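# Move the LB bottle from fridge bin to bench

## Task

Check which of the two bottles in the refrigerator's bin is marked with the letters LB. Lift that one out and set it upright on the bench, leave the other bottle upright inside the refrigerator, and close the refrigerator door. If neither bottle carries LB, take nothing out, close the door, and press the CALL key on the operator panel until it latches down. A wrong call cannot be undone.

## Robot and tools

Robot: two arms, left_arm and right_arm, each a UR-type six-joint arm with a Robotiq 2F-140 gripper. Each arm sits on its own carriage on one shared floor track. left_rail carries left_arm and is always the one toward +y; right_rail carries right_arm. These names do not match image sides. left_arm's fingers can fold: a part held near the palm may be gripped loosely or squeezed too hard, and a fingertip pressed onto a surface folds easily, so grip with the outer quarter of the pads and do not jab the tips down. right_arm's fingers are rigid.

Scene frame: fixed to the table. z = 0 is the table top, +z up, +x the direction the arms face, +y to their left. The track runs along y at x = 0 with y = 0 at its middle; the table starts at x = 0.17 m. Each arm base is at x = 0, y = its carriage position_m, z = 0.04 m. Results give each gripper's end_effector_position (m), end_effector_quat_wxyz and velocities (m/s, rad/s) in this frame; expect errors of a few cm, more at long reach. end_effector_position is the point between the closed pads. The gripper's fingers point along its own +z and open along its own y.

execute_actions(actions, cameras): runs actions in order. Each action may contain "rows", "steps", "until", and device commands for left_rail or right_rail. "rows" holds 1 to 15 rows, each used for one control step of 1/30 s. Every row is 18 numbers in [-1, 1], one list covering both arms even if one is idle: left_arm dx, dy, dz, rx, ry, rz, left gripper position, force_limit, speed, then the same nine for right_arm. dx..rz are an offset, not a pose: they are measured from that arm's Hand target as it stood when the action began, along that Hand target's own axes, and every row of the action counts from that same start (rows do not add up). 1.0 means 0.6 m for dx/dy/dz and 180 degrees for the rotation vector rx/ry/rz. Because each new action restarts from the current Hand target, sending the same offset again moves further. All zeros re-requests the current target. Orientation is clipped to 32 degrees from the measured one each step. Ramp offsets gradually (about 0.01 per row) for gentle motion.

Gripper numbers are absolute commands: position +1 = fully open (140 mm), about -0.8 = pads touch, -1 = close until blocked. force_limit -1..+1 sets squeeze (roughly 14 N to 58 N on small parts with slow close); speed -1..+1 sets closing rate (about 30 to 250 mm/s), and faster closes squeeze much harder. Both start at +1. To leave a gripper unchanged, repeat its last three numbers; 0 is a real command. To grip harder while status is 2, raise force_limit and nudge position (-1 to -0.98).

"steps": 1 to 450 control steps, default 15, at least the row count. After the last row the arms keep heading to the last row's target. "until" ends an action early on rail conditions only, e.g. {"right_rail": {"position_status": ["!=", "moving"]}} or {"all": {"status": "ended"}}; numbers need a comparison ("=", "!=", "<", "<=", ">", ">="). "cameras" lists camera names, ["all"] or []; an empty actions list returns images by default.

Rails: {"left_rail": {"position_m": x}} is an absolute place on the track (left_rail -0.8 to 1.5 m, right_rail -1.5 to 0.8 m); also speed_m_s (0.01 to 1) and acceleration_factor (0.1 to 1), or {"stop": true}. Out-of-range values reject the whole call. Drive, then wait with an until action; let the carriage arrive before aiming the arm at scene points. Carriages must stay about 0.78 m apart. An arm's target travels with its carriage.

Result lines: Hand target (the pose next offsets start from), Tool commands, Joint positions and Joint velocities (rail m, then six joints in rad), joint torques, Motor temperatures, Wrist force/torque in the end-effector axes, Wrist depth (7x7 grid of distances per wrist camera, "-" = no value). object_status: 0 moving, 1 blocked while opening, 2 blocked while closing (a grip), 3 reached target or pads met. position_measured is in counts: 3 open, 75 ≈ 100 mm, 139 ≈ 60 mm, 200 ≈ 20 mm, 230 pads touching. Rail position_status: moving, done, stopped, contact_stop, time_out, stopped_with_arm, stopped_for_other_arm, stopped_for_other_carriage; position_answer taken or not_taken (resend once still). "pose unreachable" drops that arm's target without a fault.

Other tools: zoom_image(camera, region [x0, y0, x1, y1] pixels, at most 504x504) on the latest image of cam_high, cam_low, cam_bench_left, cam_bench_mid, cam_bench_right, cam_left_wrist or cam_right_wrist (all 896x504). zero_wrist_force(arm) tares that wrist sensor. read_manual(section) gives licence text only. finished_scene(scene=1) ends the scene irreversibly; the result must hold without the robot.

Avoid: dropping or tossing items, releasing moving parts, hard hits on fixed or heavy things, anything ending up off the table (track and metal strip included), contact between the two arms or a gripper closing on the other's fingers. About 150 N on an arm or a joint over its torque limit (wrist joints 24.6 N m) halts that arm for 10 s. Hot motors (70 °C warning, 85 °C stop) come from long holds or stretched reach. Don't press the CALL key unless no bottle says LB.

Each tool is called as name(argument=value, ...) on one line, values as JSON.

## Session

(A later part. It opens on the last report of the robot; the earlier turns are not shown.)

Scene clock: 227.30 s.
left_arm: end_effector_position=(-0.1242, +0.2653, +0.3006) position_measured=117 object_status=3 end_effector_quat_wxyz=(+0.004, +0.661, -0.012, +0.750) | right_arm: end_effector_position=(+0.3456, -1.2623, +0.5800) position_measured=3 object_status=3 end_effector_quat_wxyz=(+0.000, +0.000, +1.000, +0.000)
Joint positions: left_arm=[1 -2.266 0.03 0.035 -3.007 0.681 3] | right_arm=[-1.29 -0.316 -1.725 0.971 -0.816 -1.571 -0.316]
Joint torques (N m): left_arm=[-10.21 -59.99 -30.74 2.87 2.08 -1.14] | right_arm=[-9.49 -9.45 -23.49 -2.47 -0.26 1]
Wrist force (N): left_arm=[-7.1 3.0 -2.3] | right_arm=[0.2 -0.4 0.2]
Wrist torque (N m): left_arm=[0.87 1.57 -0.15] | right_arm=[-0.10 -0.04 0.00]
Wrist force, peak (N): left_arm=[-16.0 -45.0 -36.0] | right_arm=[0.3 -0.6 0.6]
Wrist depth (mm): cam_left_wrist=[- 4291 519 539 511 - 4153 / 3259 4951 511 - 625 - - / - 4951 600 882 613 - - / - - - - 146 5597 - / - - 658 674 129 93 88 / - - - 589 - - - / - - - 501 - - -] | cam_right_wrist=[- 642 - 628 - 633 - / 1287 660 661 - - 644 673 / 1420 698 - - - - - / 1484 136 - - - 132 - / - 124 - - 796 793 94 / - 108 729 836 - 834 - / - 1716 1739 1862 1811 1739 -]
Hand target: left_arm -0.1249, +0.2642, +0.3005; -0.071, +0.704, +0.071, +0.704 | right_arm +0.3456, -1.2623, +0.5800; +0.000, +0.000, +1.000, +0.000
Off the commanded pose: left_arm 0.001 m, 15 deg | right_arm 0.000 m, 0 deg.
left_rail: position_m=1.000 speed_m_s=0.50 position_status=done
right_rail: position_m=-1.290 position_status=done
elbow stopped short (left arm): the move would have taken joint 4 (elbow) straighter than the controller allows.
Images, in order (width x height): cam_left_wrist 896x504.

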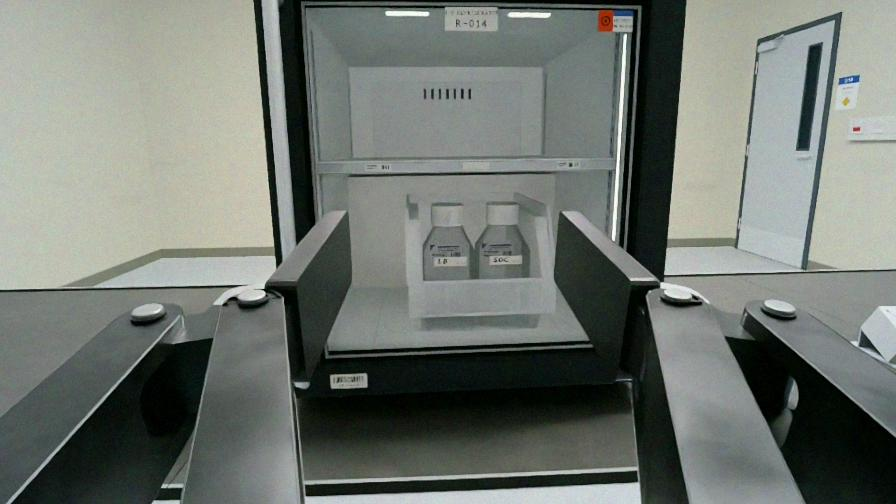

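execute_actions(actions=[{"left_rail":{"position_m":1.4},"right_rail":{"position_m":-0.9,"speed_m_s":0.5},"rows":[[0,0,0,0,0,0,0.1,0,-0.9,0,0,0,0,0,0.25,1,1,1]],"steps":40},{"rows":[[0,0,0,0,0,0,0.1,0,-0.9,0,0,0,0,0,0.25,1,1,1]],"steps":30},{"rows":[[0,0,0,0,0,0,0.1,0,-0.9,0,0,0,0,0,0.25,1,1,1]],"steps":30},{"rows":[[0,0,0,0,0,0,0.1,0,-0.9,0,0,0,0,0,0.25,1,1,1]],"steps":40},{"rows":[[0,0,0,0,0,0,0.1,0,-0.9,0.15,0,0.05,0,0.15,0,1,1,1]],"steps":30},{"rows":[[0,0,0,0,0,0,0.1,0,-0.9,0.2,0,0.15,0,0.35,0,1,1,1]],"steps":75},{"rows":[[0,0,0,0,0,0,0.1,0,-0.9,0,-0.2,-0.2,0.03,0,0,1,1,1],[0,0,0,0,0,0,0.1,0,-0.9,0,-0.7,-0.555,0.111,0,0,1,1,1]],"steps":60}], cameras=["cam_right_wrist","cam_left_wrist"])

Scene clock: 268.43 s.
left_arm: end_effector_position=(-0.1242, +0.6653, +0.3006) position_measured=117 object_status=3 end_effector_quat_wxyz=(+0.003, +0.661, -0.012, +0.750) | right_arm: end_effector_position=(+0.2504, -0.4528, +0.5243) position_measured=3 object_status=3 end_effector_quat_wxyz=(-0.123, +0.696, +0.123, +0.696)
Joint positions: left_arm=[1.4 -2.266 0.03 0.035 -3.007 0.681 3] | right_arm=[-0.9 1.295 -1.616 2.159 -3.684 -2.517 3.142]
Joint torques (N m): left_arm=[6.11 -64.59 -21.68 0.31 -1.71 -0.3] | right_arm=[8.1 -11.26 -30.75 -3.5 -1.6 -2.02]
Wrist force (N): left_arm=[-7.0 3.1 -2.0] | right_arm=[-0.4 -3.6 0.3]
Wrist torque (N m): left_arm=[0.88 1.56 -0.15] | right_arm=[-0.87 0.32 -0.01]
Wrist force, peak (N): left_arm=[-7.0 4.5 -2.1] | right_arm=[-3.2 12.7 13.1]
Wrist depth (mm): cam_left_wrist=[- - 5987 4364 - 515 670 / 3140 - 4439 - 533 870 - / - - 4597 - - 683 - / - 3843 147 - 147 - - / - - - - 130 91 88 / - - - 637 - - - / - - - 511 - - -] | cam_right_wrist=[3164 - 4863 - - - - / 2600 - - - - - - / 440 657 - - - - - / - 132 828 3203 3283 132 3164 / - 125 3242 2575 2525 2264 94 / - 604 - 941 2324 1903 91 / - 552 - - - 770 -]
Hand target: left_arm -0.1249, +0.6642, +0.3005; -0.071, +0.704, +0.071, +0.704 | right_arm +0.2504, -0.4528, +0.5243; -0.123, +0.696, +0.123, +0.696
Off the commanded pose: left_arm 0.001 m, 15 deg | right_arm 0.000 m, 0 deg.
left_rail: position_m=1.400 speed_m_s=0.50 position_status=done
right_rail: position_m=-0.900 speed_m_s=0.50 position_status=done
elbow stopped short (left arm): the move would have taken joint 4 (elbow) straighter than the controller allows.
Images, in order (width x height): cam_left_wrist 896x504, cam_right_wrist 896x504.

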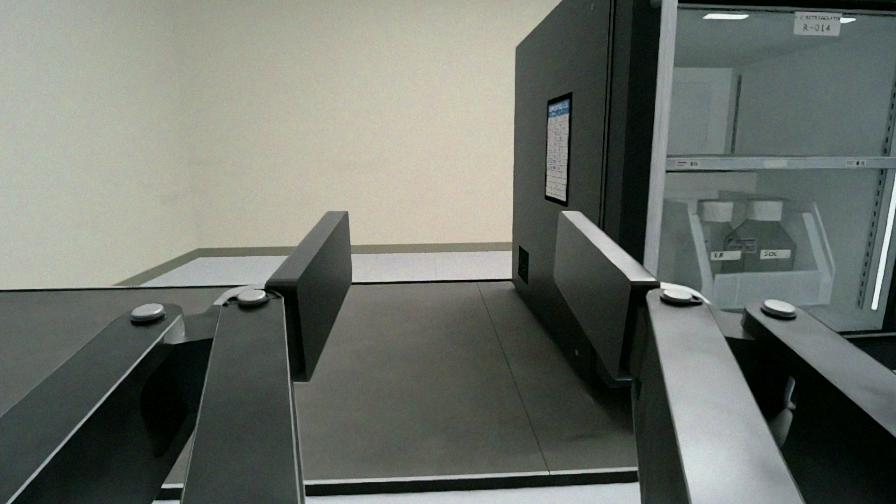

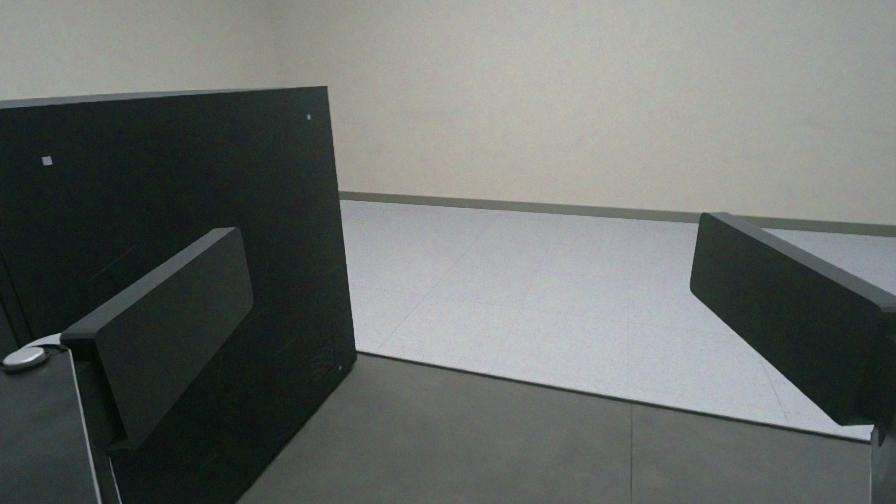

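execute_actions(actions=[{"rows":[[0,0,0,0,0,0,0.1,0,-0.9,-0.1,-0.1,-0.157,0,0,0,1,1,1],[0,0,0,0,0,0,0.1,0,-0.9,-0.373,-0.545,-0.157,0,0,0,1,1,1]],"steps":60},{"right_rail":{"position_m":-0.35},"steps":120,"until":{"right_rail":{"position_status":["!=","moving"]}}}], cameras=["cam_right_wrist","cam_left_wrist"])

Scene clock: 276.17 s.
left_arm: end_effector_position=(-0.1242, +0.6653, +0.3006) position_measured=117 object_status=3 end_effector_quat_wxyz=(+0.003, +0.661, -0.012, +0.750) | right_arm: end_effector_position=(+0.0501, +0.3724, +0.3005) position_measured=3 object_status=3 end_effector_quat_wxyz=(-0.123, +0.696, +0.123, +0.696)
Joint positions: left_arm=[1.4 -2.266 0.03 0.035 -3.007 0.681 3] | right_arm=[-0.35 1.743 -0.621 1.31 -3.83 -2.965 3.142]
Joint torques (N m): left_arm=[6.6 -69.71 -17.67 -1.13 -1.45 0.38] | right_arm=[-0.87 -51.47 -18.94 -0.92 -0.1 -1.75]
Wrist force (N): left_arm=[-7.0 3.1 -2.3] | right_arm=[-0.1 -3.4 0.4]
Wrist torque (N m): left_arm=[0.88 1.55 -0.15] | right_arm=[-0.81 0.24 0.00]
Wrist force, peak (N): left_arm=[-7.4 3.2 -2.1] | right_arm=[8.5 11.0 5.7]
Wrist depth (mm): cam_left_wrist=[- - - - 757 509 - / - - 5478 - 778 - - / 3576 - - 5364 792 - 292 / 3102 - 148 - 146 775 300 / - - - 954 130 94 88 / - - - 662 - - - / - - - 511 - - -] | cam_right_wrist=[- 2886 - 319 - 627 608 / 2680 - - 348 387 564 529 / 2264 - 5359 358 645 - - / - 133 995 - 686 133 - / - 125 721 642 511 - 94 / - 535 - 410 421 412 92 / - - 454 454 - 396 -]
Hand target: left_arm -0.1249, +0.6642, +0.3005; -0.071, +0.704, +0.071, +0.704 | right_arm +0.0501, +0.3724, +0.3005; -0.123, +0.696, +0.123, +0.696
Off the commanded pose: left_arm 0.001 m, 15 deg | right_arm 0.000 m, 0 deg.
left_rail: position_m=1.400 speed_m_s=0.50 position_status=done
right_rail: position_m=-0.350 speed_m_s=0.50 position_status=done
elbow stopped short (left arm): the move would have taken joint 4 (elbow) straighter than the controller allows.
Images, in order (width x height): cam_left_wrist 896x504, cam_right_wrist 896x504.

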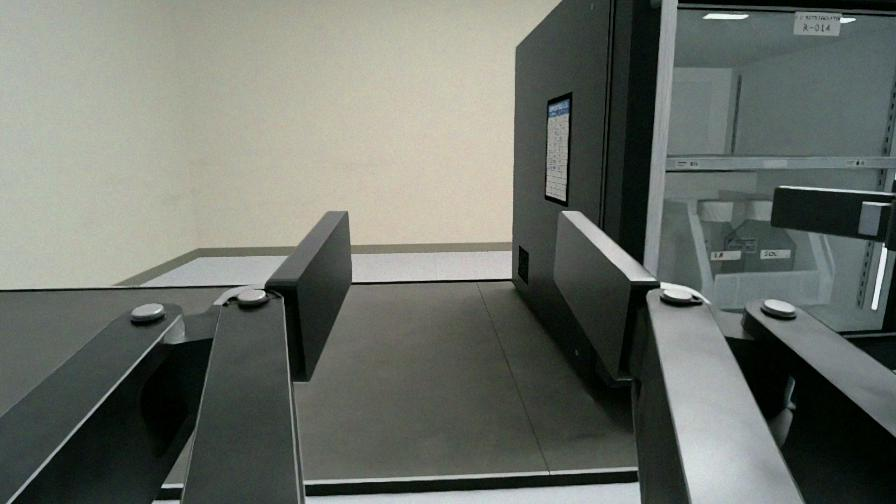

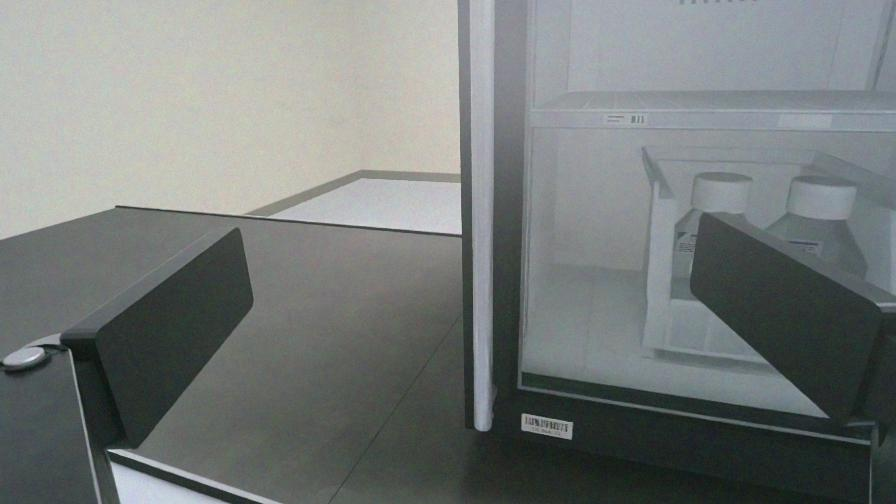

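execute_actions(actions=[{"rows":[[0,0,0,0,0,0,0.1,0,-0.9,0,0.005,0.05,0,0,0,1,1,1],[0,0,0,0,0,0,0.1,0,-0.9,0,0.01,0.1,0,0,0,1,1,1],[0,0,0,0,0,0,0.1,0,-0.9,0,0.016,0.183,0,0,0,1,1,1]],"steps":40},{"rows":[[0,0,0,0,0,0,0.1,0,-0.9,0,0,0,0,0,0,0,-1,-0.5]],"steps":40}], cameras=["cam_right_wrist"])

Scene clock: 285.83 s.
left_arm: end_effector_position=(-0.1242, +0.6653, +0.3006) position_measured=117 object_status=3 end_effector_quat_wxyz=(+0.003, +0.661, -0.012, +0.750) | right_arm: end_effector_position=(+0.1566, +0.4009, +0.3005) position_measured=129 object_status=3 end_effector_quat_wxyz=(-0.123, +0.696, +0.123, +0.696)
Joint positions: left_arm=[1.4 -2.266 0.03 0.035 -3.007 0.681 3] | right_arm=[-0.35 1.575 -0.628 1.323 -3.837 -2.797 3.142]
Joint torques (N m): left_arm=[7.43 -68.46 -18.08 -0.96 -1.68 1.57] | right_arm=[-10.54 -46.43 -27.75 1.04 1.29 1.24]
Wrist force (N): left_arm=[-6.9 3.1 -2.0] | right_arm=[-0.3 -3.4 0.4]
Wrist torque (N m): left_arm=[0.88 1.53 -0.15] | right_arm=[-0.81 0.22 -0.21]
Wrist force, peak (N): left_arm=[-7.4 3.0 -2.1] | right_arm=[0.1 -5.2 -7.1]
Wrist depth (mm): cam_left_wrist=[- - - - 586 510 - / 2798 - - - 771 968 - / - - - - 688 442 370 / - 6436 148 - 146 787 755 / - - 876 891 130 94 88 / - - - 707 - - - / - - - - - - -] | cam_right_wrist=[- - 4305 217 228 - - / - - - 206 281 356 337 / - 2984 - 242 536 - 466 / 999 1022 137 226 134 382 - / - 84 112 268 152 - 86 / - 88 - - 403 - - / - - - 413 342 - -]
Hand target: left_arm -0.1249, +0.6642, +0.3005; -0.071, +0.704, +0.071, +0.704 | right_arm +0.1566, +0.4009, +0.3005; -0.123, +0.696, +0.123, +0.696
Off the commanded pose: left_arm 0.001 m, 15 deg | right_arm 0.000 m, 0 deg.
left_rail: position_m=1.400 speed_m_s=0.50 position_status=done
right_rail: position_m=-0.350 speed_m_s=0.50 position_status=done
elbow stopped short (left arm): the move would have taken joint 4 (elbow) straighter than the controller allows.
Images, in order (width x height): cam_right_wrist 896x504.

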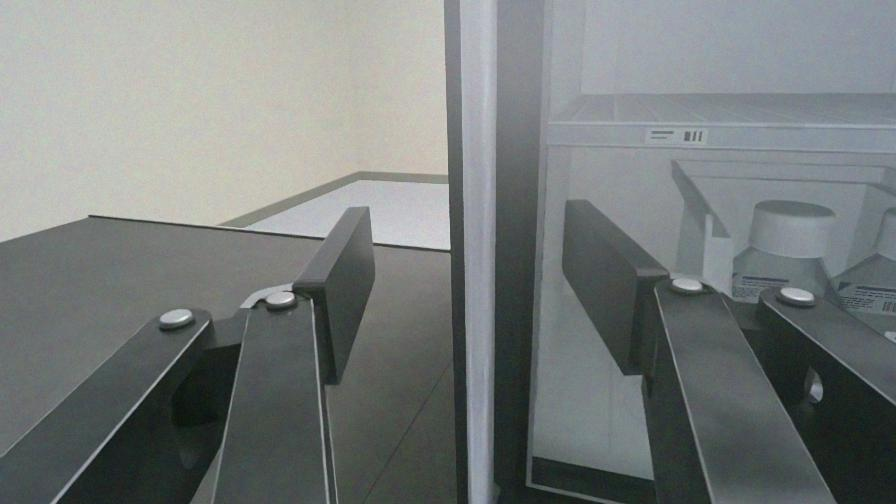

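execute_actions(actions=[{"rows":[[0,0,0,0,0,0,0.1,0,-0.9,0,0.005,0.03,0,0,0,0,-1,-0.5],[0,0,0,0,0,0,0.1,0,-0.9,0,0.011,0.085,0,0,0,0,-1,-0.5]],"steps":30},{"rows":[[0,0,0,0,0,0,0.1,0,-0.9,0,0,0,0,0,0,-0.3,-1,-0.5]],"steps":30}], cameras=["cam_right_wrist"])

Scene clock: 296.37 s.
left_arm: end_effector_position=(-0.1242, +0.6653, +0.3006) position_measured=117 object_status=3 end_effector_quat_wxyz=(+0.003, +0.661, -0.012, +0.750) | right_arm: end_effector_position=(+0.2068, +0.4121, +0.3005) position_measured=167 object_status=3 end_effector_quat_wxyz=(-0.123, +0.696, +0.123, +0.696)
Joint positions: left_arm=[1.4 -2.266 0.03 0.035 -3.007 0.681 3] | right_arm=[-0.35 1.498 -0.623 1.312 -3.831 -2.72 3.142]
Joint torques (N m): left_arm=[6.1 -69.3 -17.99 -0.87 -1.46 1.49] | right_arm=[-10.98 -46.11 -28.05 0.77 1.27 1.35]
Wrist force (N): left_arm=[-6.9 3.1 -2.1] | right_arm=[-0.1 -3.4 0.4]
Wrist torque (N m): left_arm=[0.87 1.53 -0.15] | right_arm=[-0.80 0.18 -0.21]
Wrist force, peak (N): left_arm=[-7.4 3.0 -2.1] | right_arm=[0.0 -4.4 -5.3]
Wrist depth (mm): cam_left_wrist=[- - - - 660 507 696 / - 3786 - - - 897 736 / - - - - 940 479 329 / 3678 4597 4364 3388 147 759 - / - - - - 129 94 88 / - - - - - - - / - - - - - - -] | cam_right_wrist=[- 2794 3455 148 182 - - / 2550 - 4775 155 234 349 335 / - - 5587 162 198 227 217 / - - - 169 123 298 276 / - - 92 182 209 90 - / - - - 195 - - - / - - - 241 - - -]
Hand target: left_arm -0.1249, +0.6642, +0.3005; -0.071, +0.704, +0.071, +0.704 | right_arm +0.2068, +0.4121, +0.3005; -0.123, +0.696, +0.123, +0.696
Off the commanded pose: left_arm 0.001 m, 15 deg | right_arm 0.000 m, 0 deg.
left_rail: position_m=1.400 speed_m_s=0.50 position_status=done
right_rail: position_m=-0.350 speed_m_s=0.50 position_status=done
elbow stopped short (left arm): the move would have taken joint 4 (elbow) straighter than the controller allows.
Images, in order (width x height): cam_right_wrist 896x504.

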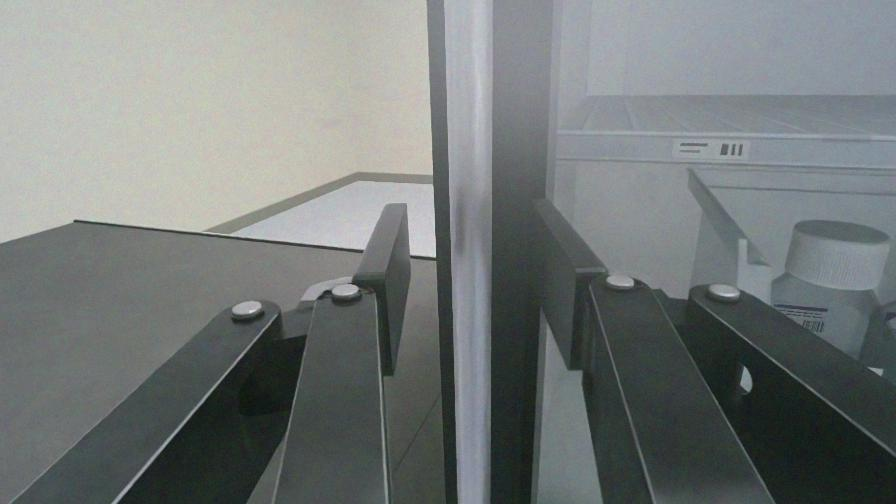

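execute_actions(actions=[{"rows":[[0,0,0,0,0,0,0.1,0,-0.9,0,-0.002,0.006,0,0,0,-0.3,-1,-0.5]],"steps":12},{"rows":[[0,0,0,0,0,0,0.1,0,-0.9,0,0,0,0,0,0,-1,0,-1]],"steps":100}], cameras=["cam_right_wrist"])

Scene clock: 306.23 s.
left_arm: end_effector_position=(-0.1242, +0.6653, +0.3006) position_measured=117 object_status=3 end_effector_quat_wxyz=(+0.003, +0.661, -0.012, +0.750) | right_arm: end_effector_position=(+0.2100, +0.4138, +0.3005) position_measured=211 object_status=2 end_effector_quat_wxyz=(-0.122, +0.697, +0.122, +0.697)
Joint positions: left_arm=[1.4 -2.266 0.03 0.035 -3.007 0.681 3] | right_arm=[-0.35 1.493 -0.619 1.304 -3.827 -2.718 3.142]
Joint torques (N m): left_arm=[5.97 -67.95 -17.39 -0.73 -1.58 1.17] | right_arm=[18.4 -45.81 -30.05 1.85 14.44 -0.06]
Wrist force (N): left_arm=[-7.0 3.0 -2.1] | right_arm=[-6.4 43.6 -17.2]
Wrist torque (N m): left_arm=[0.86 1.54 -0.15] | right_arm=[-2.16 0.08 -0.03]
Wrist force, peak (N): left_arm=[-7.3 3.2 -2.0] | right_arm=[-7.1 43.0 -21.1]
Wrist depth (mm): cam_left_wrist=[- 3576 - - - 509 679 / 3218 - 3626 - 850 802 771 / - - - - 692 477 336 / - 4221 - - 147 - 371 / - - 109 1059 129 94 355 / - - 679 - - - - / - - - 511 505 - -] | cam_right_wrist=[- 2984 4168 145 175 512 - / - 3324 5471 150 233 266 252 / - - 3647 159 243 374 215 / 1030 995 3455 139 517 - 281 / - - - 112 - 265 - / 567 - - - - - - / - - - - - - -]
Hand target: left_arm -0.1249, +0.6642, +0.3005; -0.071, +0.704, +0.071, +0.704 | right_arm +0.2098, +0.4145, +0.3005; -0.123, +0.696, +0.123, +0.696
Off the commanded pose: left_arm 0.001 m, 15 deg | right_arm 0.001 m, 0 deg.
left_rail: position_m=1.400 speed_m_s=0.50 position_status=done
right_rail: position_m=-0.350 speed_m_s=0.50 position_status=done
elbow stopped short (left arm): the move would have taken joint 4 (elbow) straighter than the controller allows.
Images, in order (width x height): cam_right_wrist 896x504.

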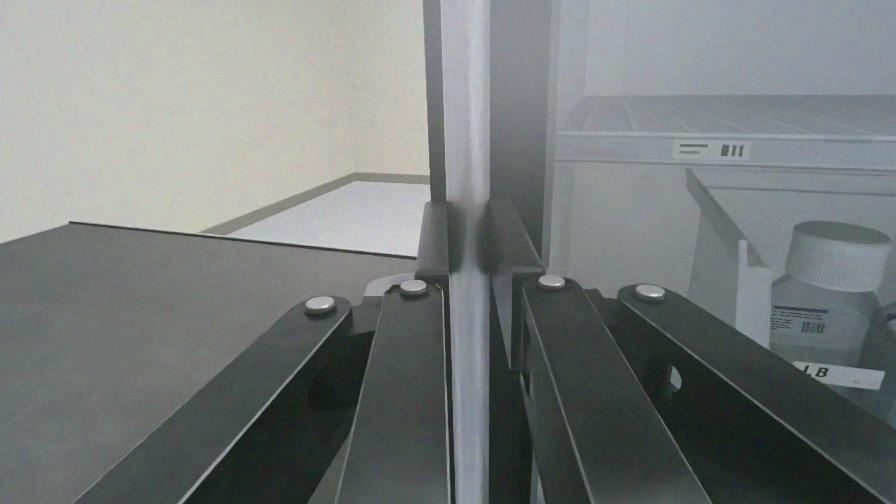

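execute_actions(actions=[{"rows":[[0,0,0,0,0,0,0.1,0,-0.9,0,0.003,0,0,0,0,-1,0,-1],[0,0,0,0,0,0,0.1,0,-0.9,0,0.003,-0.005,0,0,0,-1,0,-1],[0,0,0,0,0,0,0.1,0,-0.9,0,0.003,-0.012,0.002,0,0,-1,0,-1],[0,0,0,0,0,0,0.1,0,-0.9,0,0.002,-0.022,0.005,0,0,-1,0,-1],[0,0,0,0,0,0,0.1,0,-0.9,0,0,-0.034,0.008,0,0,-1,0,-1],[0,0,0,0,0,0,0.1,0,-0.9,0,-0.001,-0.048,0.011,0,0,-1,0,-1],[0,0,0,0,0,0,0.1,0,-0.9,0,-0.003,-0.062,0.015,0,0,-1,0,-1],[0,0,0,0,0,0,0.1,0,-0.9,0,-0.004,-0.076,0.019,0,0,-1,0,-1],[0,0,0,0,0,0,0.1,0,-0.9,0,-0.006,-0.09,0.023,0,0,-1,0,-1],[0,0,0,0,0,0,0.1,0,-0.9,0,-0.007,-0.104,0.027,0,0,-1,0,-1],[0,0,0,0,0,0,0.1,0,-0.9,0,-0.008,-0.118,0.03,0,0,-1,0,-1],[0,0,0,0,0,0,0.1,0,-0.9,0,-0.009,-0.13,0.033,0,0,-1,0,-1],[0,0,0,0,0,0,0.1,0,-0.9,0,-0.01,-0.139,0.035,0,0,-1,0,-1],[0,0,0,0,0,0,0.1,0,-0.9,0,-0.0107,-0.145,0.036,0,0,-1,0,-1]],"steps":28}])

Scene clock: 323.30 s.
left_arm: end_effector_position=(-0.1242, +0.6653, +0.3006) position_measured=117 object_status=3 end_effector_quat_wxyz=(+0.003, +0.661, -0.012, +0.750) | right_arm: end_effector_position=(+0.1265, +0.3895, +0.3005) position_measured=211 object_status=2 end_effector_quat_wxyz=(-0.160, +0.689, +0.160, +0.689)
Joint positions: left_arm=[1.4 -2.266 0.03 0.035 -3.007 0.681 3] | right_arm=[-0.35 1.603 -0.696 1.469 -3.915 -2.717 3.142]
Joint torques (N m): left_arm=[5.93 -69.96 -18.13 -0.79 -1.8 1.28] | right_arm=[26.99 -55.57 -15.74 0.34 14.46 0.99]
Wrist force (N): left_arm=[-6.9 3.0 -2.0] | right_arm=[-6.9 44.8 -3.4]
Wrist torque (N m): left_arm=[0.85 1.53 -0.15] | right_arm=[-1.91 0.03 0.03]
Wrist force, peak (N): left_arm=[-7.4 3.1 -2.0] | right_arm=[-6.9 44.0 -17.2]
Wrist depth (mm): cam_left_wrist=[3102 - - - - 428 - / 3527 - - - 584 429 - / 3626 3901 - - 619 452 365 / - - 147 6279 146 476 - / - - 109 - 129 94 94 / - - - 662 - - - / - - - - - - -] | cam_right_wrist=[- 3411 - 145 281 - - / 2153 - - 149 305 350 335 / 2135 - 3699 158 - - 349 / - - 938 139 349 334 - / - - 95 112 - 327 - / - - - - - - - / - - - - - - -]
Hand target: left_arm -0.1249, +0.6642, +0.3005; -0.071, +0.704, +0.071, +0.704 | right_arm +0.1258, +0.3907, +0.3005; -0.162, +0.688, +0.162, +0.688
Off the commanded pose: left_arm 0.001 m, 15 deg | right_arm 0.001 m, 0 deg.
left_rail: position_m=1.400 speed_m_s=0.50 position_status=done
right_rail: position_m=-0.350 speed_m_s=0.50 position_status=done
elbow stopped short (left arm): the move would have taken joint 4 (elbow) straighter than the controller allows.

execute_actions(actions=[{"rows":[[0,0,0,0,0,0,0.1,0,-0.9,0,0.006,-0.004,0,0,0,-1,0,-1],[0,0,0,0,0,0,0.1,0,-0.9,0,0.01,-0.012,0.002,0,0,-1,0,-1],[0,0,0,0,0,0,0.1,0,-0.9,0,0.01,-0.022,0.005,0,0,-1,0,-1],[0,0,0,0,0,0,0.1,0,-0.9,0,0.01,-0.034,0.008,0,0,-1,0,-1],[0,0,0,0,0,0,0.1,0,-0.9,0,0.01,-0.048,0.012,0,0,-1,0,-1],[0,0,0,0,0,0,0.1,0,-0.9,0,0.01,-0.063,0.016,0,0,-1,0,-1],[0,0,0,0,0,0,0.1,0,-0.9,0,0.011,-0.079,0.02,0,0,-1,0,-1],[0,0,0,0,0,0,0.1,0,-0.9,0,0.011,-0.095,0.024,0,0,-1,0,-1],[0,0,0,0,0,0,0.1,0,-0.9,0,0.012,-0.11,0.028,0,0,-1,0,-1],[0,0,0,0,0,0,0.1,0,-0.9,0,0.013,-0.124,0.031,0,0,-1,0,-1],[0,0,0,0,0,0,0.1,0,-0.9,0,0.014,-0.137,0.034,0,0,-1,0,-1],[0,0,0,0,0,0,0.1,0,-0.9,0,0.015,-0.148,0.037,0,0,-1,0,-1],[0,0,0,0,0,0,0.1,0,-0.9,0,0.016,-0.156,0.039,0,0,-1,0,-1]],"steps":15},{"rows":[[0,0,0,0,0,0,0.1,0,-0.9,0,0.001,-0.006,0.001,0,0,-1,0,-1],[0,0,0,0,0,0,0.1,0,-0.9,0,0.002,-0.015,0.003,0,0,-1,0,-1],[0,0,0,0,0,0,0.1,0,-0.9,0,0.004,-0.027,0.006,0,0,-1,0,-1],[0,0,0,0,0,0,0.1,0,-0.9,0,0.006,-0.04,0.01,0,0,-1,0,-1],[0,0,0,0,0,0,0.1,0,-0.9,0,0.009,-0.054,0.013,0,0,-1,0,-1],[0,0,0,0,0,0,0.1,0,-0.9,0,0.011,-0.069,0.017,0,0,-1,0,-1],[0,0,0,0,0,0,0.1,0,-0.9,0,0.013,-0.085,0.021,0,0,-1,0,-1],[0,0,0,0,0,0,0.1,0,-0.9,0,0.016,-0.1,0.025,0,0,-1,0,-1],[0,0,0,0,0,0,0.1,0,-0.9,0,0.018,-0.114,0.029,0,0,-1,0,-1],[0,0,0,0,0,0,0.1,0,-0.9,0,0.02,-0.128,0.032,0,0,-1,0,-1],[0,0,0,0,0,0,0.1,0,-0.9,0,0.022,-0.14,0.035,0,0,-1,0,-1],[0,0,0,0,0,0,0.1,0,-0.9,0,0.0235,-0.149,0.037,0,0,-1,0,-1],[0,0,0,0,0,0,0.1,0,-0.9,0,0.0245,-0.155,0.039,0,0,-1,0,-1]],"steps":25}], cameras=["cam_right_wrist"])

Scene clock: 340.37 s.
left_arm: end_effector_position=(-0.1242, +0.6653, +0.3006) position_measured=117 object_status=3 end_effector_quat_wxyz=(+0.003, +0.661, -0.012, +0.750) | right_arm: end_effector_position=(-0.0261, +0.2804, +0.3005) position_measured=211 object_status=2 end_effector_quat_wxyz=(-0.250, +0.662, +0.250, +0.662)
Joint positions: left_arm=[1.4 -2.266 0.03 0.035 -3.007 0.681 3] | right_arm=[-0.35 1.848 -0.885 1.888 -4.145 -2.698 3.142]
Joint torques (N m): left_arm=[6.33 -68.92 -17.6 -0.52 -1.28 1.38] | right_arm=[-8.26 -49.38 6.09 -6.22 -14.81 -1.8]
Wrist force (N): left_arm=[-7.1 2.9 -2.2] | right_arm=[-0.6 -43.1 0.0]
Wrist torque (N m): left_arm=[0.84 1.57 -0.16] | right_arm=[0.26 0.14 -0.10]
Wrist force, peak (N): left_arm=[-7.4 3.1 -2.3] | right_arm=[-4.8 -55.2 5.4]
Wrist depth (mm): cam_left_wrist=[- - - - - - - / - - 4951 3626 612 - 762 / - - - - 740 690 731 / - - 147 4153 146 - - / - - - - 130 94 94 / - - 614 - - - - / - - 523 496 - - -] | cam_right_wrist=[- - - 171 - 668 - / - - 3054 181 - 553 366 / - - - 163 482 - 439 / 881 1205 - 139 517 639 - / 750 818 - 112 - 93 - / - - - - - - - / - - - - - - -]
Hand target: left_arm -0.1249, +0.6642, +0.3005; -0.071, +0.704, +0.071, +0.704 | right_arm -0.0232, +0.2768, +0.3005; -0.245, +0.663, +0.245, +0.663
Off the commanded pose: left_arm 0.001 m, 15 deg | right_arm 0.005 m, 1 deg.
left_rail: position_m=1.400 speed_m_s=0.50 position_status=done
right_rail: position_m=-0.350 speed_m_s=0.50 position_status=done
elbow stopped short (left arm): the move would have taken joint 4 (elbow) straighter than the controller allows.
Images, in order (width x height): cam_right_wrist 896x504.

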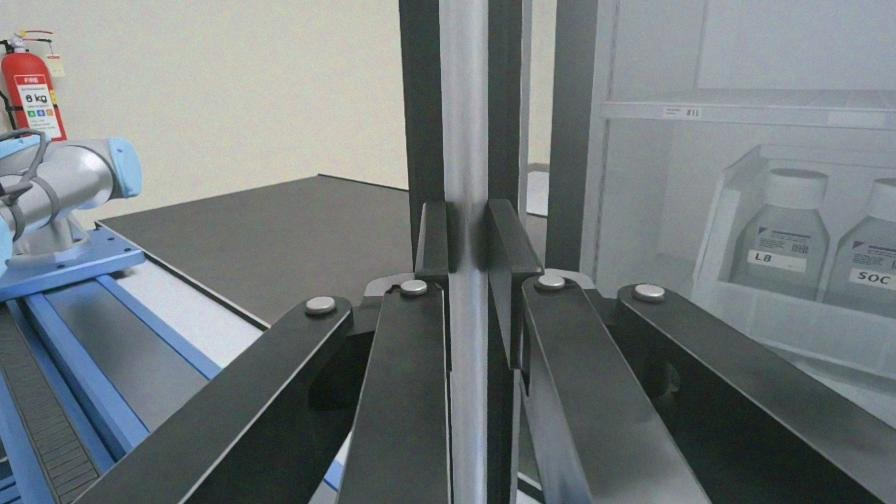

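execute_actions(actions=[{"rows":[[0,0,0,0,0,0,0.1,0,-0.9,0,-0.008,-0.004,0,0,0,-1,0,-1],[0,0,0,0,0,0,0.1,0,-0.9,0,-0.006,-0.012,0.002,0,0,-1,0,-1],[0,0,0,0,0,0,0.1,0,-0.9,0,-0.003,-0.022,0.005,0,0,-1,0,-1],[0,0,0,0,0,0,0.1,0,-0.9,0,0,-0.034,0.008,0,0,-1,0,-1],[0,0,0,0,0,0,0.1,0,-0.9,0,0.004,-0.048,0.012,0,0,-1,0,-1],[0,0,0,0,0,0,0.1,0,-0.9,0,0.008,-0.063,0.016,0,0,-1,0,-1],[0,0,0,0,0,0,0.1,0,-0.9,0,0.012,-0.079,0.02,0,0,-1,0,-1],[0,0,0,0,0,0,0.1,0,-0.9,0,0.016,-0.095,0.024,0,0,-1,0,-1],[0,0,0,0,0,0,0.1,0,-0.9,0,0.02,-0.109,0.028,0,0,-1,0,-1],[0,0,0,0,0,0,0.1,0,-0.9,0,0.024,-0.122,0.031,0,0,-1,0,-1],[0,0,0,0,0,0,0.1,0,-0.9,0,0.028,-0.134,0.034,0,0,-1,0,-1],[0,0,0,0,0,0,0.1,0,-0.9,0,0.031,-0.143,0.037,0,0,-1,0,-1],[0,0,0,0,0,0,0.1,0,-0.9,0,0.033,-0.149,0.039,0,0,-1,0,-1]],"steps":15},{"rows":[[0,0,0,0,0,0,0.1,0,-0.9,0,0.001,-0.006,0.001,0,0,-1,0,-1],[0,0,0,0,0,0,0.1,0,-0.9,0,0.003,-0.015,0.003,0,0,-1,0,-1],[0,0,0,0,0,0,0.1,0,-0.9,0,0.007,-0.027,0.006,0,0,-1,0,-1],[0,0,0,0,0,0,0.1,0,-0.9,0,0.012,-0.04,0.01,0,0,-1,0,-1],[0,0,0,0,0,0,0.1,0,-0.9,0,0.018,-0.054,0.013,0,0,-1,0,-1],[0,0,0,0,0,0,0.1,0,-0.9,0,0.024,-0.069,0.017,0,0,-1,0,-1],[0,0,0,0,0,0,0.1,0,-0.9,0,0.031,-0.085,0.021,0,0,-1,0,-1],[0,0,0,0,0,0,0.1,0,-0.9,0,0.038,-0.1,0.025,0,0,-1,0,-1],[0,0,0,0,0,0,0.1,0,-0.9,0,0.045,-0.114,0.029,0,0,-1,0,-1],[0,0,0,0,0,0,0.1,0,-0.9,0,0.052,-0.128,0.032,0,0,-1,0,-1],[0,0,0,0,0,0,0.1,0,-0.9,0,0.059,-0.14,0.036,0,0,-1,0,-1],[0,0,0,0,0,0,0.1,0,-0.9,0,0.064,-0.149,0.039,0,0,-1,0,-1],[0,0,0,0,0,0,0.1,0,-0.9,0,0.0674,-0.156,0.042,0,0,-1,0,-1]],"steps":25}], cameras=["cam_right_wrist","cam_left_wrist"])

Scene clock: 356.70 s.
left_arm: end_effector_position=(-0.1242, +0.6653, +0.3006) position_measured=117 object_status=3 end_effector_quat_wxyz=(+0.003, +0.661, -0.012, +0.750) | right_arm: end_effector_position=(-0.1067, +0.1612, +0.3012) position_measured=211 object_status=2 end_effector_quat_wxyz=(-0.320, +0.631, +0.319, +0.631)
Joint positions: left_arm=[1.4 -2.266 0.03 0.035 -3.007 0.681 3] | right_arm=[-0.35 2.062 -1.024 2.214 -4.332 -2.695 3.143]
Joint torques (N m): left_arm=[5.27 -68.72 -19.08 -0.34 -1.35 1.4] | right_arm=[-26.48 -38.94 -15.31 -4.88 -14.47 -1.8]
Wrist force (N): left_arm=[-7.2 3.0 -2.1] | right_arm=[-22.5 -42.4 -4.1]
Wrist torque (N m): left_arm=[0.86 1.58 -0.15] | right_arm=[0.13 -0.18 -0.18]
Wrist force, peak (N): left_arm=[-7.3 3.1 -2.2] | right_arm=[-25.2 -56.5 -4.9]
Wrist depth (mm): cam_left_wrist=[- 3479 - - 676 - - / - - - - 694 1086 - / - - - - 692 609 - / - - 147 - 147 - 694 / - - 947 1022 129 - 653 / - - - - - - - / - - - - - - -] | cam_right_wrist=[- 1673 3699 174 - 602 - / - 1034 3597 181 - 558 523 / 435 928 1662 164 1147 - - / 1313 - 1103 139 958 636 - / 1389 - - 112 - 529 - / 1751 - - - - - - / - - - - - - -]
Hand target: left_arm -0.1249, +0.6642, +0.3005; -0.071, +0.704, +0.071, +0.704 | right_arm -0.1062, +0.1610, +0.3013; -0.320, +0.631, +0.318, +0.631 (not the last commanded pose)
Off the commanded pose: left_arm 0.001 m, 15 deg | right_arm 0.054 m, 1 deg.
left_rail: position_m=1.400 speed_m_s=0.50 position_status=done
right_rail: position_m=-0.350 speed_m_s=0.50 position_status=done
elbow stopped short (left arm): the move would have taken joint 4 (elbow) straighter than the controller allows.
pose unreachable (right arm): on one or more control steps of this call, first in action 1 (counted from 0), this arm could not follow its commanded pose, so it was not sent that pose on those steps. It may still have moved: this result reports where it is.
cause: moving toward the commanded pose would bring two parts of the arm too close to each other (its gripper and another part of the arm, with joints 5 (wrist 1) to 7 (wrist 3) between them, 10 mm apart when it was first held).
Images, in order (width x height): cam_left_wrist 896x504, cam_right_wrist 896x504.

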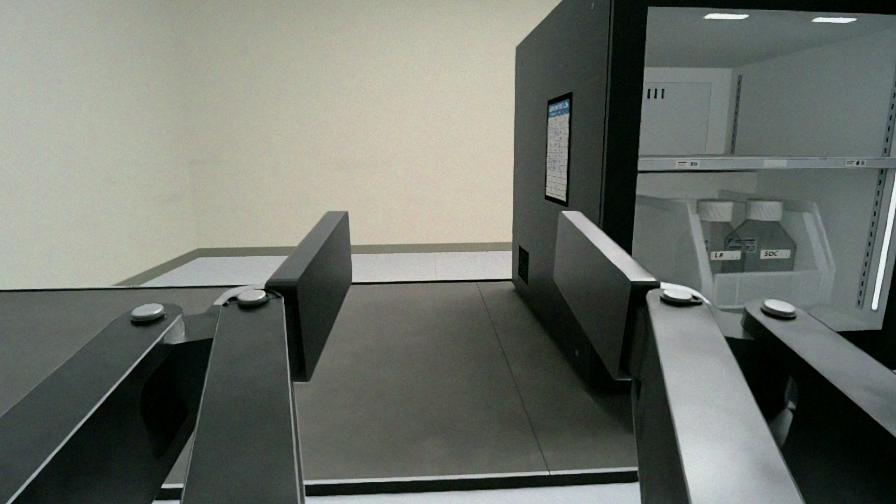

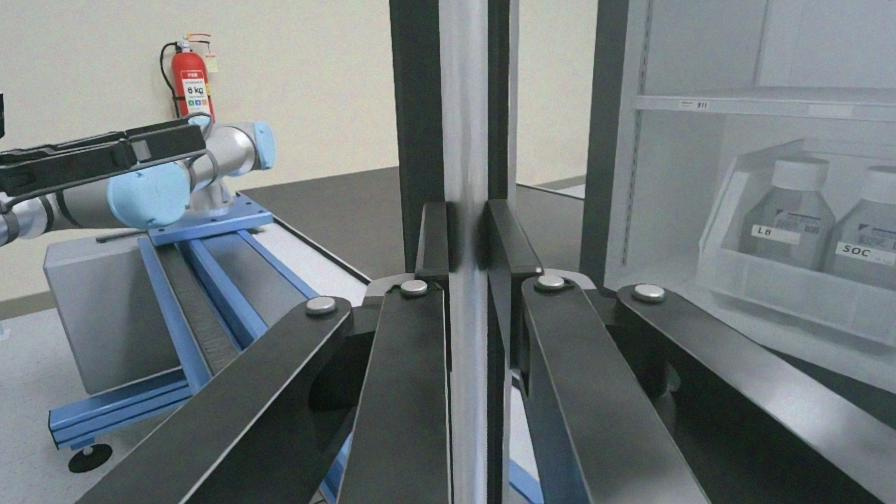

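execute_actions(actions=[{"rows":[[0,-0.1,0.15,-0.05,0,0,0.1,0,-0.9,0,0,0,0,0,0,-1,0,-1],[0,-0.369,0.577,-0.175,0,0,0.1,0,-0.9,0,0,0,0,0,0,-1,0,-1]],"steps":70},{"left_rail":{"position_m":0.75},"steps":120,"until":{"left_rail":{"position_status":["!=","moving"]}}}], cameras=["cam_right_wrist","cam_left_wrist"])

Scene clock: 408.70 s.
left_arm: end_effector_position=(+0.0664, +0.5091, +0.3010) position_measured=117 object_status=3 end_effector_quat_wxyz=(-0.177, +0.761, +0.247, +0.573) | right_arm: end_effector_position=(-0.1066, +0.1613, +0.3013) position_measured=211 object_status=2 end_effector_quat_wxyz=(-0.320, +0.631, +0.319, +0.631)
Joint positions: left_arm=[1.108 -1.967 -0.129 0.036 -3.38 1.034 3.301] | right_arm=[-0.35 2.062 -1.024 2.214 -4.332 -2.695 3.143]
Joint torques (N m): left_arm=[-1.02 -55.91 -25.82 4.85 -0.58 -0.54] | right_arm=[-25.87 -43.02 -16.47 -5.28 -14.74 0.53]
Wrist force (N): left_arm=[-6.9 2.6 -1.7] | right_arm=[-23.9 -42.8 -4.2]
Wrist torque (N m): left_arm=[0.72 1.57 -0.13] | right_arm=[0.23 -0.25 -0.18]
Wrist force, peak (N): left_arm=[-17.5 3.9 -25.7] | right_arm=[-23.8 -43.5 -4.5]
Wrist depth (mm): cam_left_wrist=[- - 3433 - - - 263 / 438 223 - 4517 3961 4221 275 / 180 - - - 913 - 526 / - - - - 146 - 532 / - 90 - 595 129 94 91 / - - 458 - - - - / - - 420 411 - - -] | cam_right_wrist=[173 211 285 174 2707 565 - / 174 206 313 181 3549 545 510 / 174 203 529 163 - - - / 174 198 1022 139 - - - / 173 189 - 112 - 525 - / 1592 - - - - - - / - - - - - - -]
Hand target: left_arm +0.0664, +0.5091, +0.3010; -0.177, +0.761, +0.247, +0.573 (not the last commanded pose) | right_arm -0.1062, +0.1610, +0.3013; -0.320, +0.631, +0.318, +0.631
Off the commanded pose: left_arm 0.181 m, 57 deg | right_arm 0.001 m, 0 deg.
left_rail: position_m=1.108 speed_m_s=0.50 position_status=stopped_for_other_arm position_answer=taken
right_rail: position_m=-0.350 speed_m_s=0.50 position_status=done
elbow stopped short (left arm): the move would have taken joint 4 (elbow) straighter than the controller allows.
led back after a hold (left arm): the arm was led back toward your command in small steps, so it may still be short of it.
pose unreachable (left arm): on one or more control steps of this call, first in action 0 (counted from 0), this arm could not follow its commanded pose, so it was not sent that pose on those steps. It may still have moved: this result reports where it is.
cause: moving toward the commanded pose would bring two parts of the arm too close to each other (its gripper and another part of the arm, with joints 4 (elbow) to 7 (wrist 3) between them, 71 mm apart when it was first held).
Images, in order (width x height): cam_left_wrist 896x504, cam_right_wrist 896x504.

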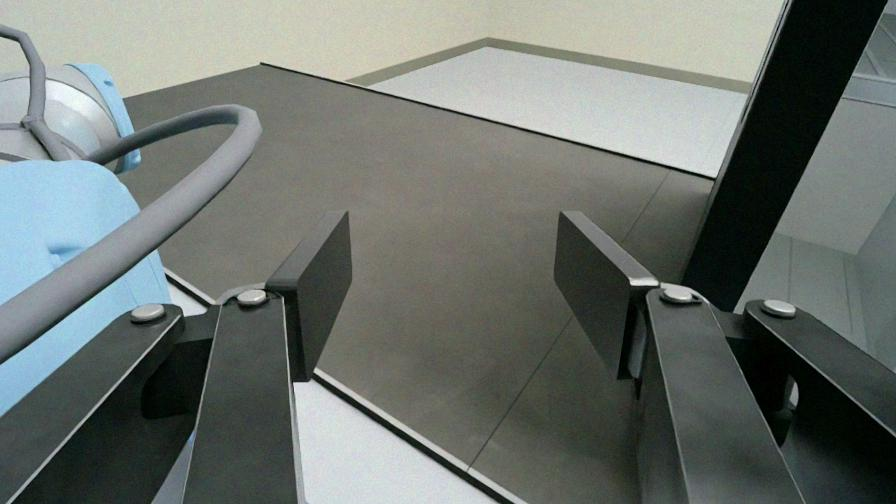

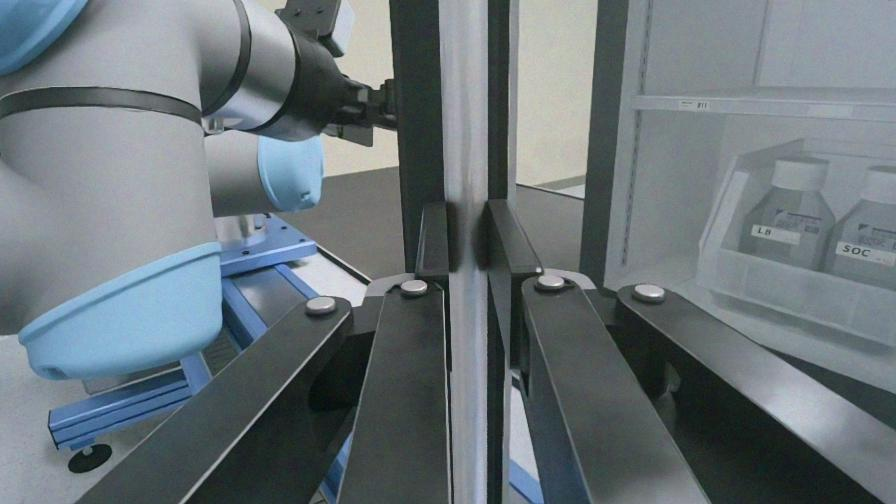

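execute_actions(actions=[{"left_rail":{"position_m":1.4},"steps":120,"until":{"left_rail":{"position_status":["!=","moving"]}}},{"rows":[[0.1,-0.1,-0.01,-0.07,0.03,0.01,0.1,0,-0.9,0,0,0,0,0,0,-1,0,-1],[0.257,-0.262,-0.02,-0.195,0.0865,0.032,0.1,0,-0.9,0,0,0,0,0,0,-1,0,-1]],"steps":80}], cameras=["cam_right_wrist","cam_left_wrist"])

Scene clock: 426.07 s.
left_arm: end_effector_position=(+0.0518, +0.8186, +0.3303) position_measured=117 object_status=3 end_effector_quat_wxyz=(-0.208, +0.759, +0.248, +0.565) | right_arm: end_effector_position=(-0.1066, +0.1613, +0.3013) position_measured=211 object_status=2 end_effector_quat_wxyz=(-0.320, +0.631, +0.319, +0.631)
Joint positions: left_arm=[1.4 -1.975 -0.18 0.071 -3.348 1.094 3.327] | right_arm=[-0.35 2.062 -1.024 2.214 -4.332 -2.695 3.143]
Joint torques (N m): left_arm=[8 -55.59 -26.61 5.05 -2.06 -0.77] | right_arm=[-20.27 -39.44 -16.76 -5.51 -14.73 0.49]
Wrist force (N): left_arm=[-6.8 2.5 -1.7] | right_arm=[-23.9 -43.0 -3.9]
Wrist torque (N m): left_arm=[0.71 1.56 -0.13] | right_arm=[0.19 -0.25 -0.17]
Wrist force, peak (N): left_arm=[-21.1 10.2 3.5] | right_arm=[-24.3 -43.2 -4.1]
Wrist depth (mm): cam_left_wrist=[1866 2341 - 4153 - - - / - 2524 - 2926 3786 3901 3218 / 315 231 149 - - - 2829 / 157 127 132 - 146 - - / - 93 - 617 130 94 83 / - - 516 - 510 - - / - - 468 440 - - -] | cam_right_wrist=[387 498 - 174 - 634 - / 384 708 761 181 3501 605 526 / 389 1094 2525 160 585 642 606 / - 1081 1055 139 - 645 - / 1518 - 95 112 - 501 480 / 1694 - - - - - - / - - - - - - -]
Hand target: left_arm +0.0518, +0.8186, +0.3303; -0.208, +0.759, +0.248, +0.565 (not the last commanded pose) | right_arm -0.1062, +0.1610, +0.3013; -0.320, +0.631, +0.318, +0.631
Off the commanded pose: left_arm 0.185 m, 41 deg | right_arm 0.001 m, 0 deg.
left_rail: position_m=1.400 speed_m_s=0.50 position_status=done
right_rail: position_m=-0.350 speed_m_s=0.50 position_status=done
led back after a hold (left arm): the arm was led back toward your command in small steps, so it may still be short of it.
pose unreachable (left arm): on one or more control steps of this call, first in action 1 (counted from 0), this arm could not follow its commanded pose, so it was not sent that pose on those steps. It may still have moved: this result reports where it is.
cause: moving toward the commanded pose would bring two parts of the arm too close to each other (its gripper and another part of the arm, with joints 4 (elbow) to 7 (wrist 3) between them, 53 mm apart when it was first held).
Images, in order (width x height): cam_left_wrist 896x504, cam_right_wrist 896x504.

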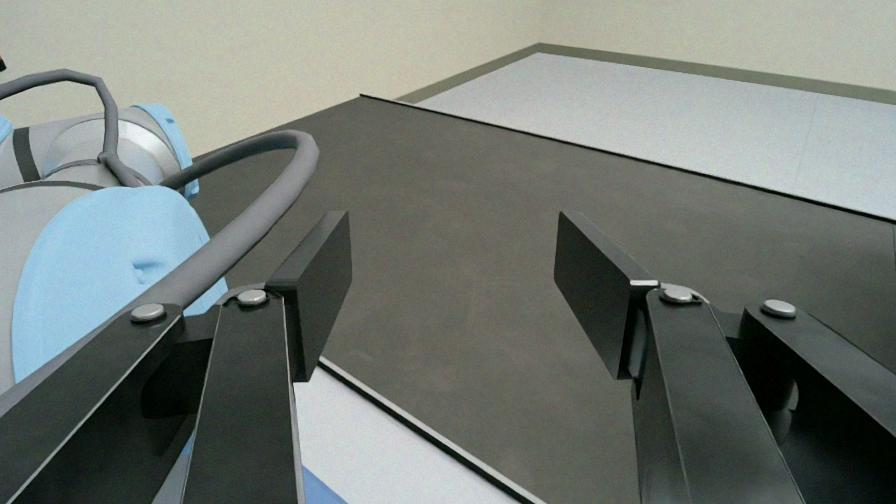

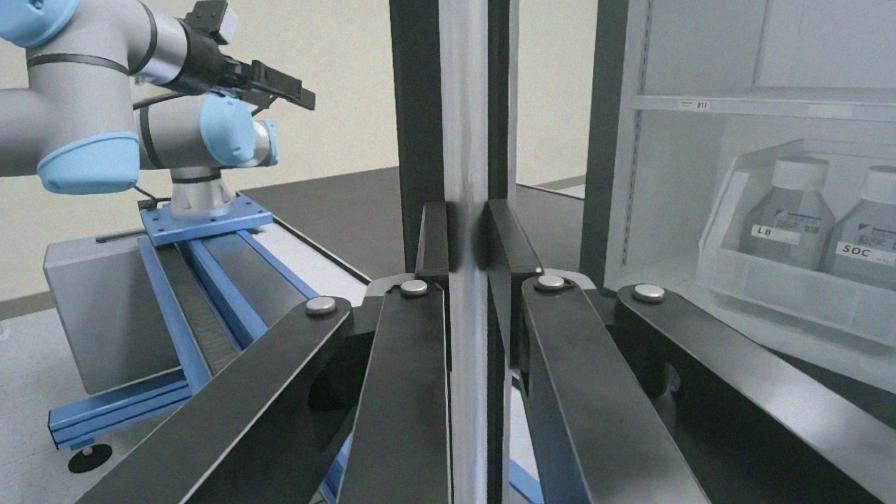

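execute_actions(actions=[{"rows":[[0.07,0.1,0.12,-0.06,0,0.02,0.1,0,-0.9,0,0,0,0,0,0,-1,0,-1],[0.15,0.19,0.24,-0.133,0,0.039,0.1,0,-0.9,0,0,0,0,0,0,-1,0,-1]],"steps":60}], cameras=["cam_right_wrist"])

Scene clock: 443.33 s.
left_arm: end_effector_position=(+0.2516, +0.8272, +0.3730) position_measured=117 object_status=3 end_effector_quat_wxyz=(-0.080, +0.799, +0.079, +0.590) | right_arm: end_effector_position=(-0.1066, +0.1613, +0.3013) position_measured=211 object_status=2 end_effector_quat_wxyz=(-0.320, +0.631, +0.319, +0.631)
Joint positions: left_arm=[1.4 -1.839 -0.761 1.063 -4.007 0.575 3.665] | right_arm=[-0.35 2.062 -1.024 2.214 -4.332 -2.695 3.143]
Joint torques (N m): left_arm=[-11.05 -55.06 -13.69 0.36 -3.22 -1.33] | right_arm=[-15.79 -39.44 -16.63 -5.9 -14.71 0.43]
Wrist force (N): left_arm=[-7.0 3.0 -2.1] | right_arm=[-23.7 -43.0 -4.3]
Wrist torque (N m): left_arm=[0.78 1.60 -0.13] | right_arm=[0.19 -0.29 -0.18]
Wrist force, peak (N): left_arm=[-24.3 -10.2 -16.2] | right_arm=[-23.9 -43.5 -4.2]
Wrist depth (mm): cam_left_wrist=[2362 - - - 3843 - - / 2319 - 4023 3961 3901 3626 - / 2739 3102 2768 2798 2861 2601 - / 785 - - - 146 - 600 / - - - - 129 - 88 / - - - - - - - / - - - 469 - - -] | cam_right_wrist=[- 521 642 172 - - - / 2918 539 - 181 - 552 523 / 2135 1113 - 164 630 - - / - 1142 1059 162 912 660 - / 2135 - 95 112 - 522 470 / 1799 - - - - - - / - - - - - - -]
Hand target: left_arm +0.2516, +0.8272, +0.3730; -0.080, +0.799, +0.079, +0.590 | right_arm -0.1062, +0.1610, +0.3013; -0.320, +0.631, +0.318, +0.631
Off the commanded pose: left_arm 0.000 m, 0 deg | right_arm 0.001 m, 0 deg.
left_rail: position_m=1.400 speed_m_s=0.50 position_status=done
right_rail: position_m=-0.350 speed_m_s=0.50 position_status=done
Images, in order (width x height): cam_right_wrist 896x504.

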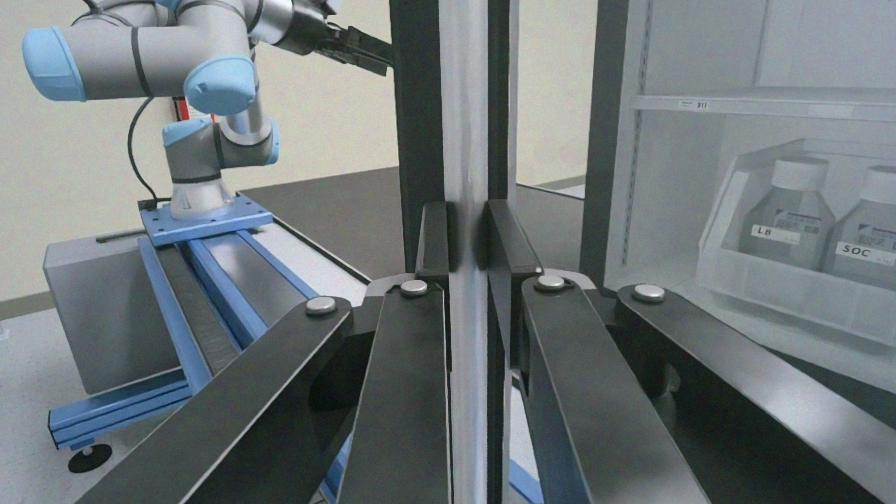

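execute_actions(actions=[{"rows":[[-0.05,-0.1,-0.02,-0.08,0.04,0.008,0.1,0,-0.9,0,0,0,0,0,0,-1,0,-1],[-0.144,-0.225,-0.045,-0.182,0.094,0.016,0.1,0,-0.9,0,0,0,0,0,0,-1,0,-1]],"steps":60},{"left_rail":{"position_m":0.75},"steps":120,"until":{"left_rail":{"position_status":["!=","moving"]}}}], cameras=["cam_right_wrist","cam_left_wrist"])

Scene clock: 458.60 s.
left_arm: end_effector_position=(+0.1715, +0.3000, +0.3029) position_measured=117 object_status=3 end_effector_quat_wxyz=(+0.123, +0.697, -0.122, +0.696) | right_arm: end_effector_position=(-0.1066, +0.1613, +0.3013) position_measured=211 object_status=2 end_effector_quat_wxyz=(-0.320, +0.631, +0.319, +0.631)
Joint positions: left_arm=[0.75 -2.283 -1.059 2.287 -4.374 0.365 3.144] | right_arm=[-0.35 2.062 -1.024 2.214 -4.332 -2.695 3.143]
Joint torques (N m): left_arm=[-6.3 -25.92 -12.3 1.98 -0.18 -1.31] | right_arm=[-10.97 -39 -16.16 -6.16 -14.79 0.28]
Wrist force (N): left_arm=[-7.2 2.5 -1.8] | right_arm=[-23.9 -43.0 -4.3]
Wrist torque (N m): left_arm=[0.72 1.61 -0.14] | right_arm=[0.20 -0.23 -0.17]
Wrist force, peak (N): left_arm=[-8.4 12.6 8.5] | right_arm=[-24.2 -43.4 -3.9]
Wrist depth (mm): cam_left_wrist=[207 - 596 637 526 366 - / 215 372 423 449 363 385 - / 223 258 284 322 462 387 - / 231 - 132 358 454 422 - / - - 124 - 147 94 88 / - - 423 411 424 - - / - - 373 371 - - -] | cam_right_wrist=[321 2387 455 173 - 663 - / 322 285 298 155 420 552 545 / 322 280 301 163 320 - 631 / 325 301 324 139 648 - 606 / 323 317 95 112 - 523 464 / 1811 - - - - - - / - - - - - - -]
Hand target: left_arm +0.1715, +0.3000, +0.3029; +0.123, +0.697, -0.122, +0.696 | right_arm -0.1062, +0.1610, +0.3013; -0.320, +0.631, +0.318, +0.631
Off the commanded pose: left_arm 0.000 m, 0 deg | right_arm 0.001 m, 0 deg.
left_rail: position_m=0.750 speed_m_s=0.50 position_status=done
right_rail: position_m=-0.350 speed_m_s=0.50 position_status=done
Images, in order (width x height): cam_left_wrist 896x504, cam_right_wrist 896x504.

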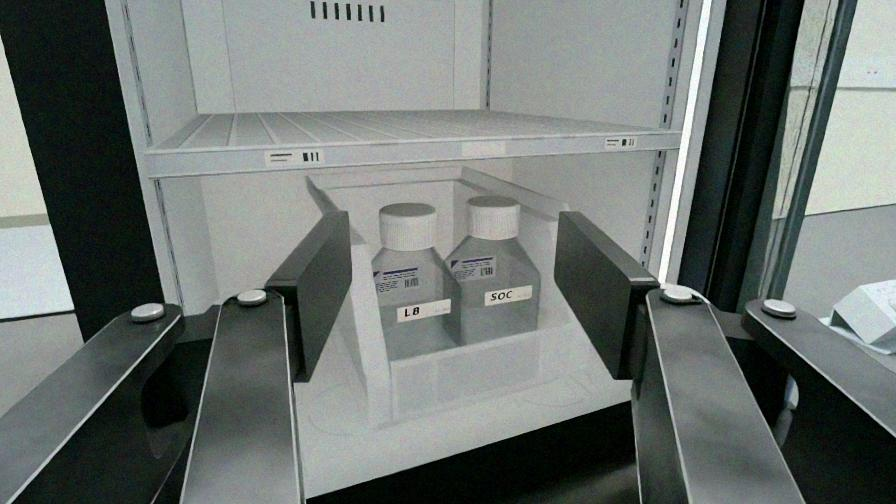

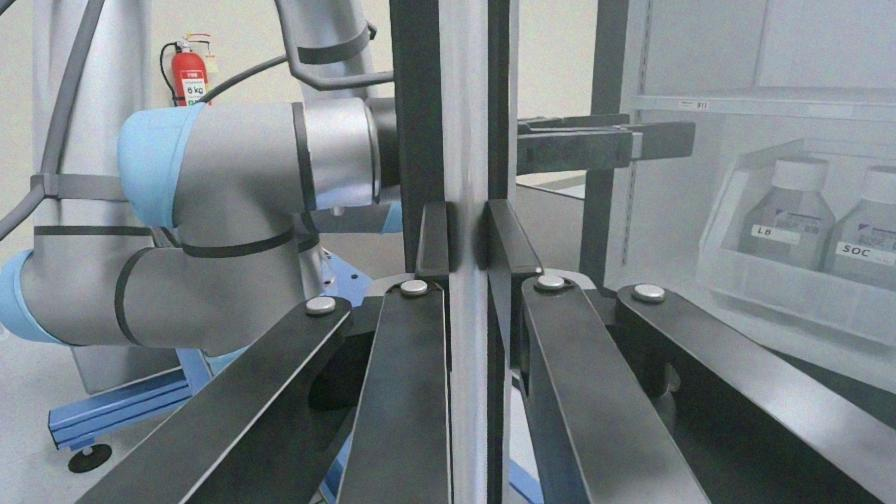

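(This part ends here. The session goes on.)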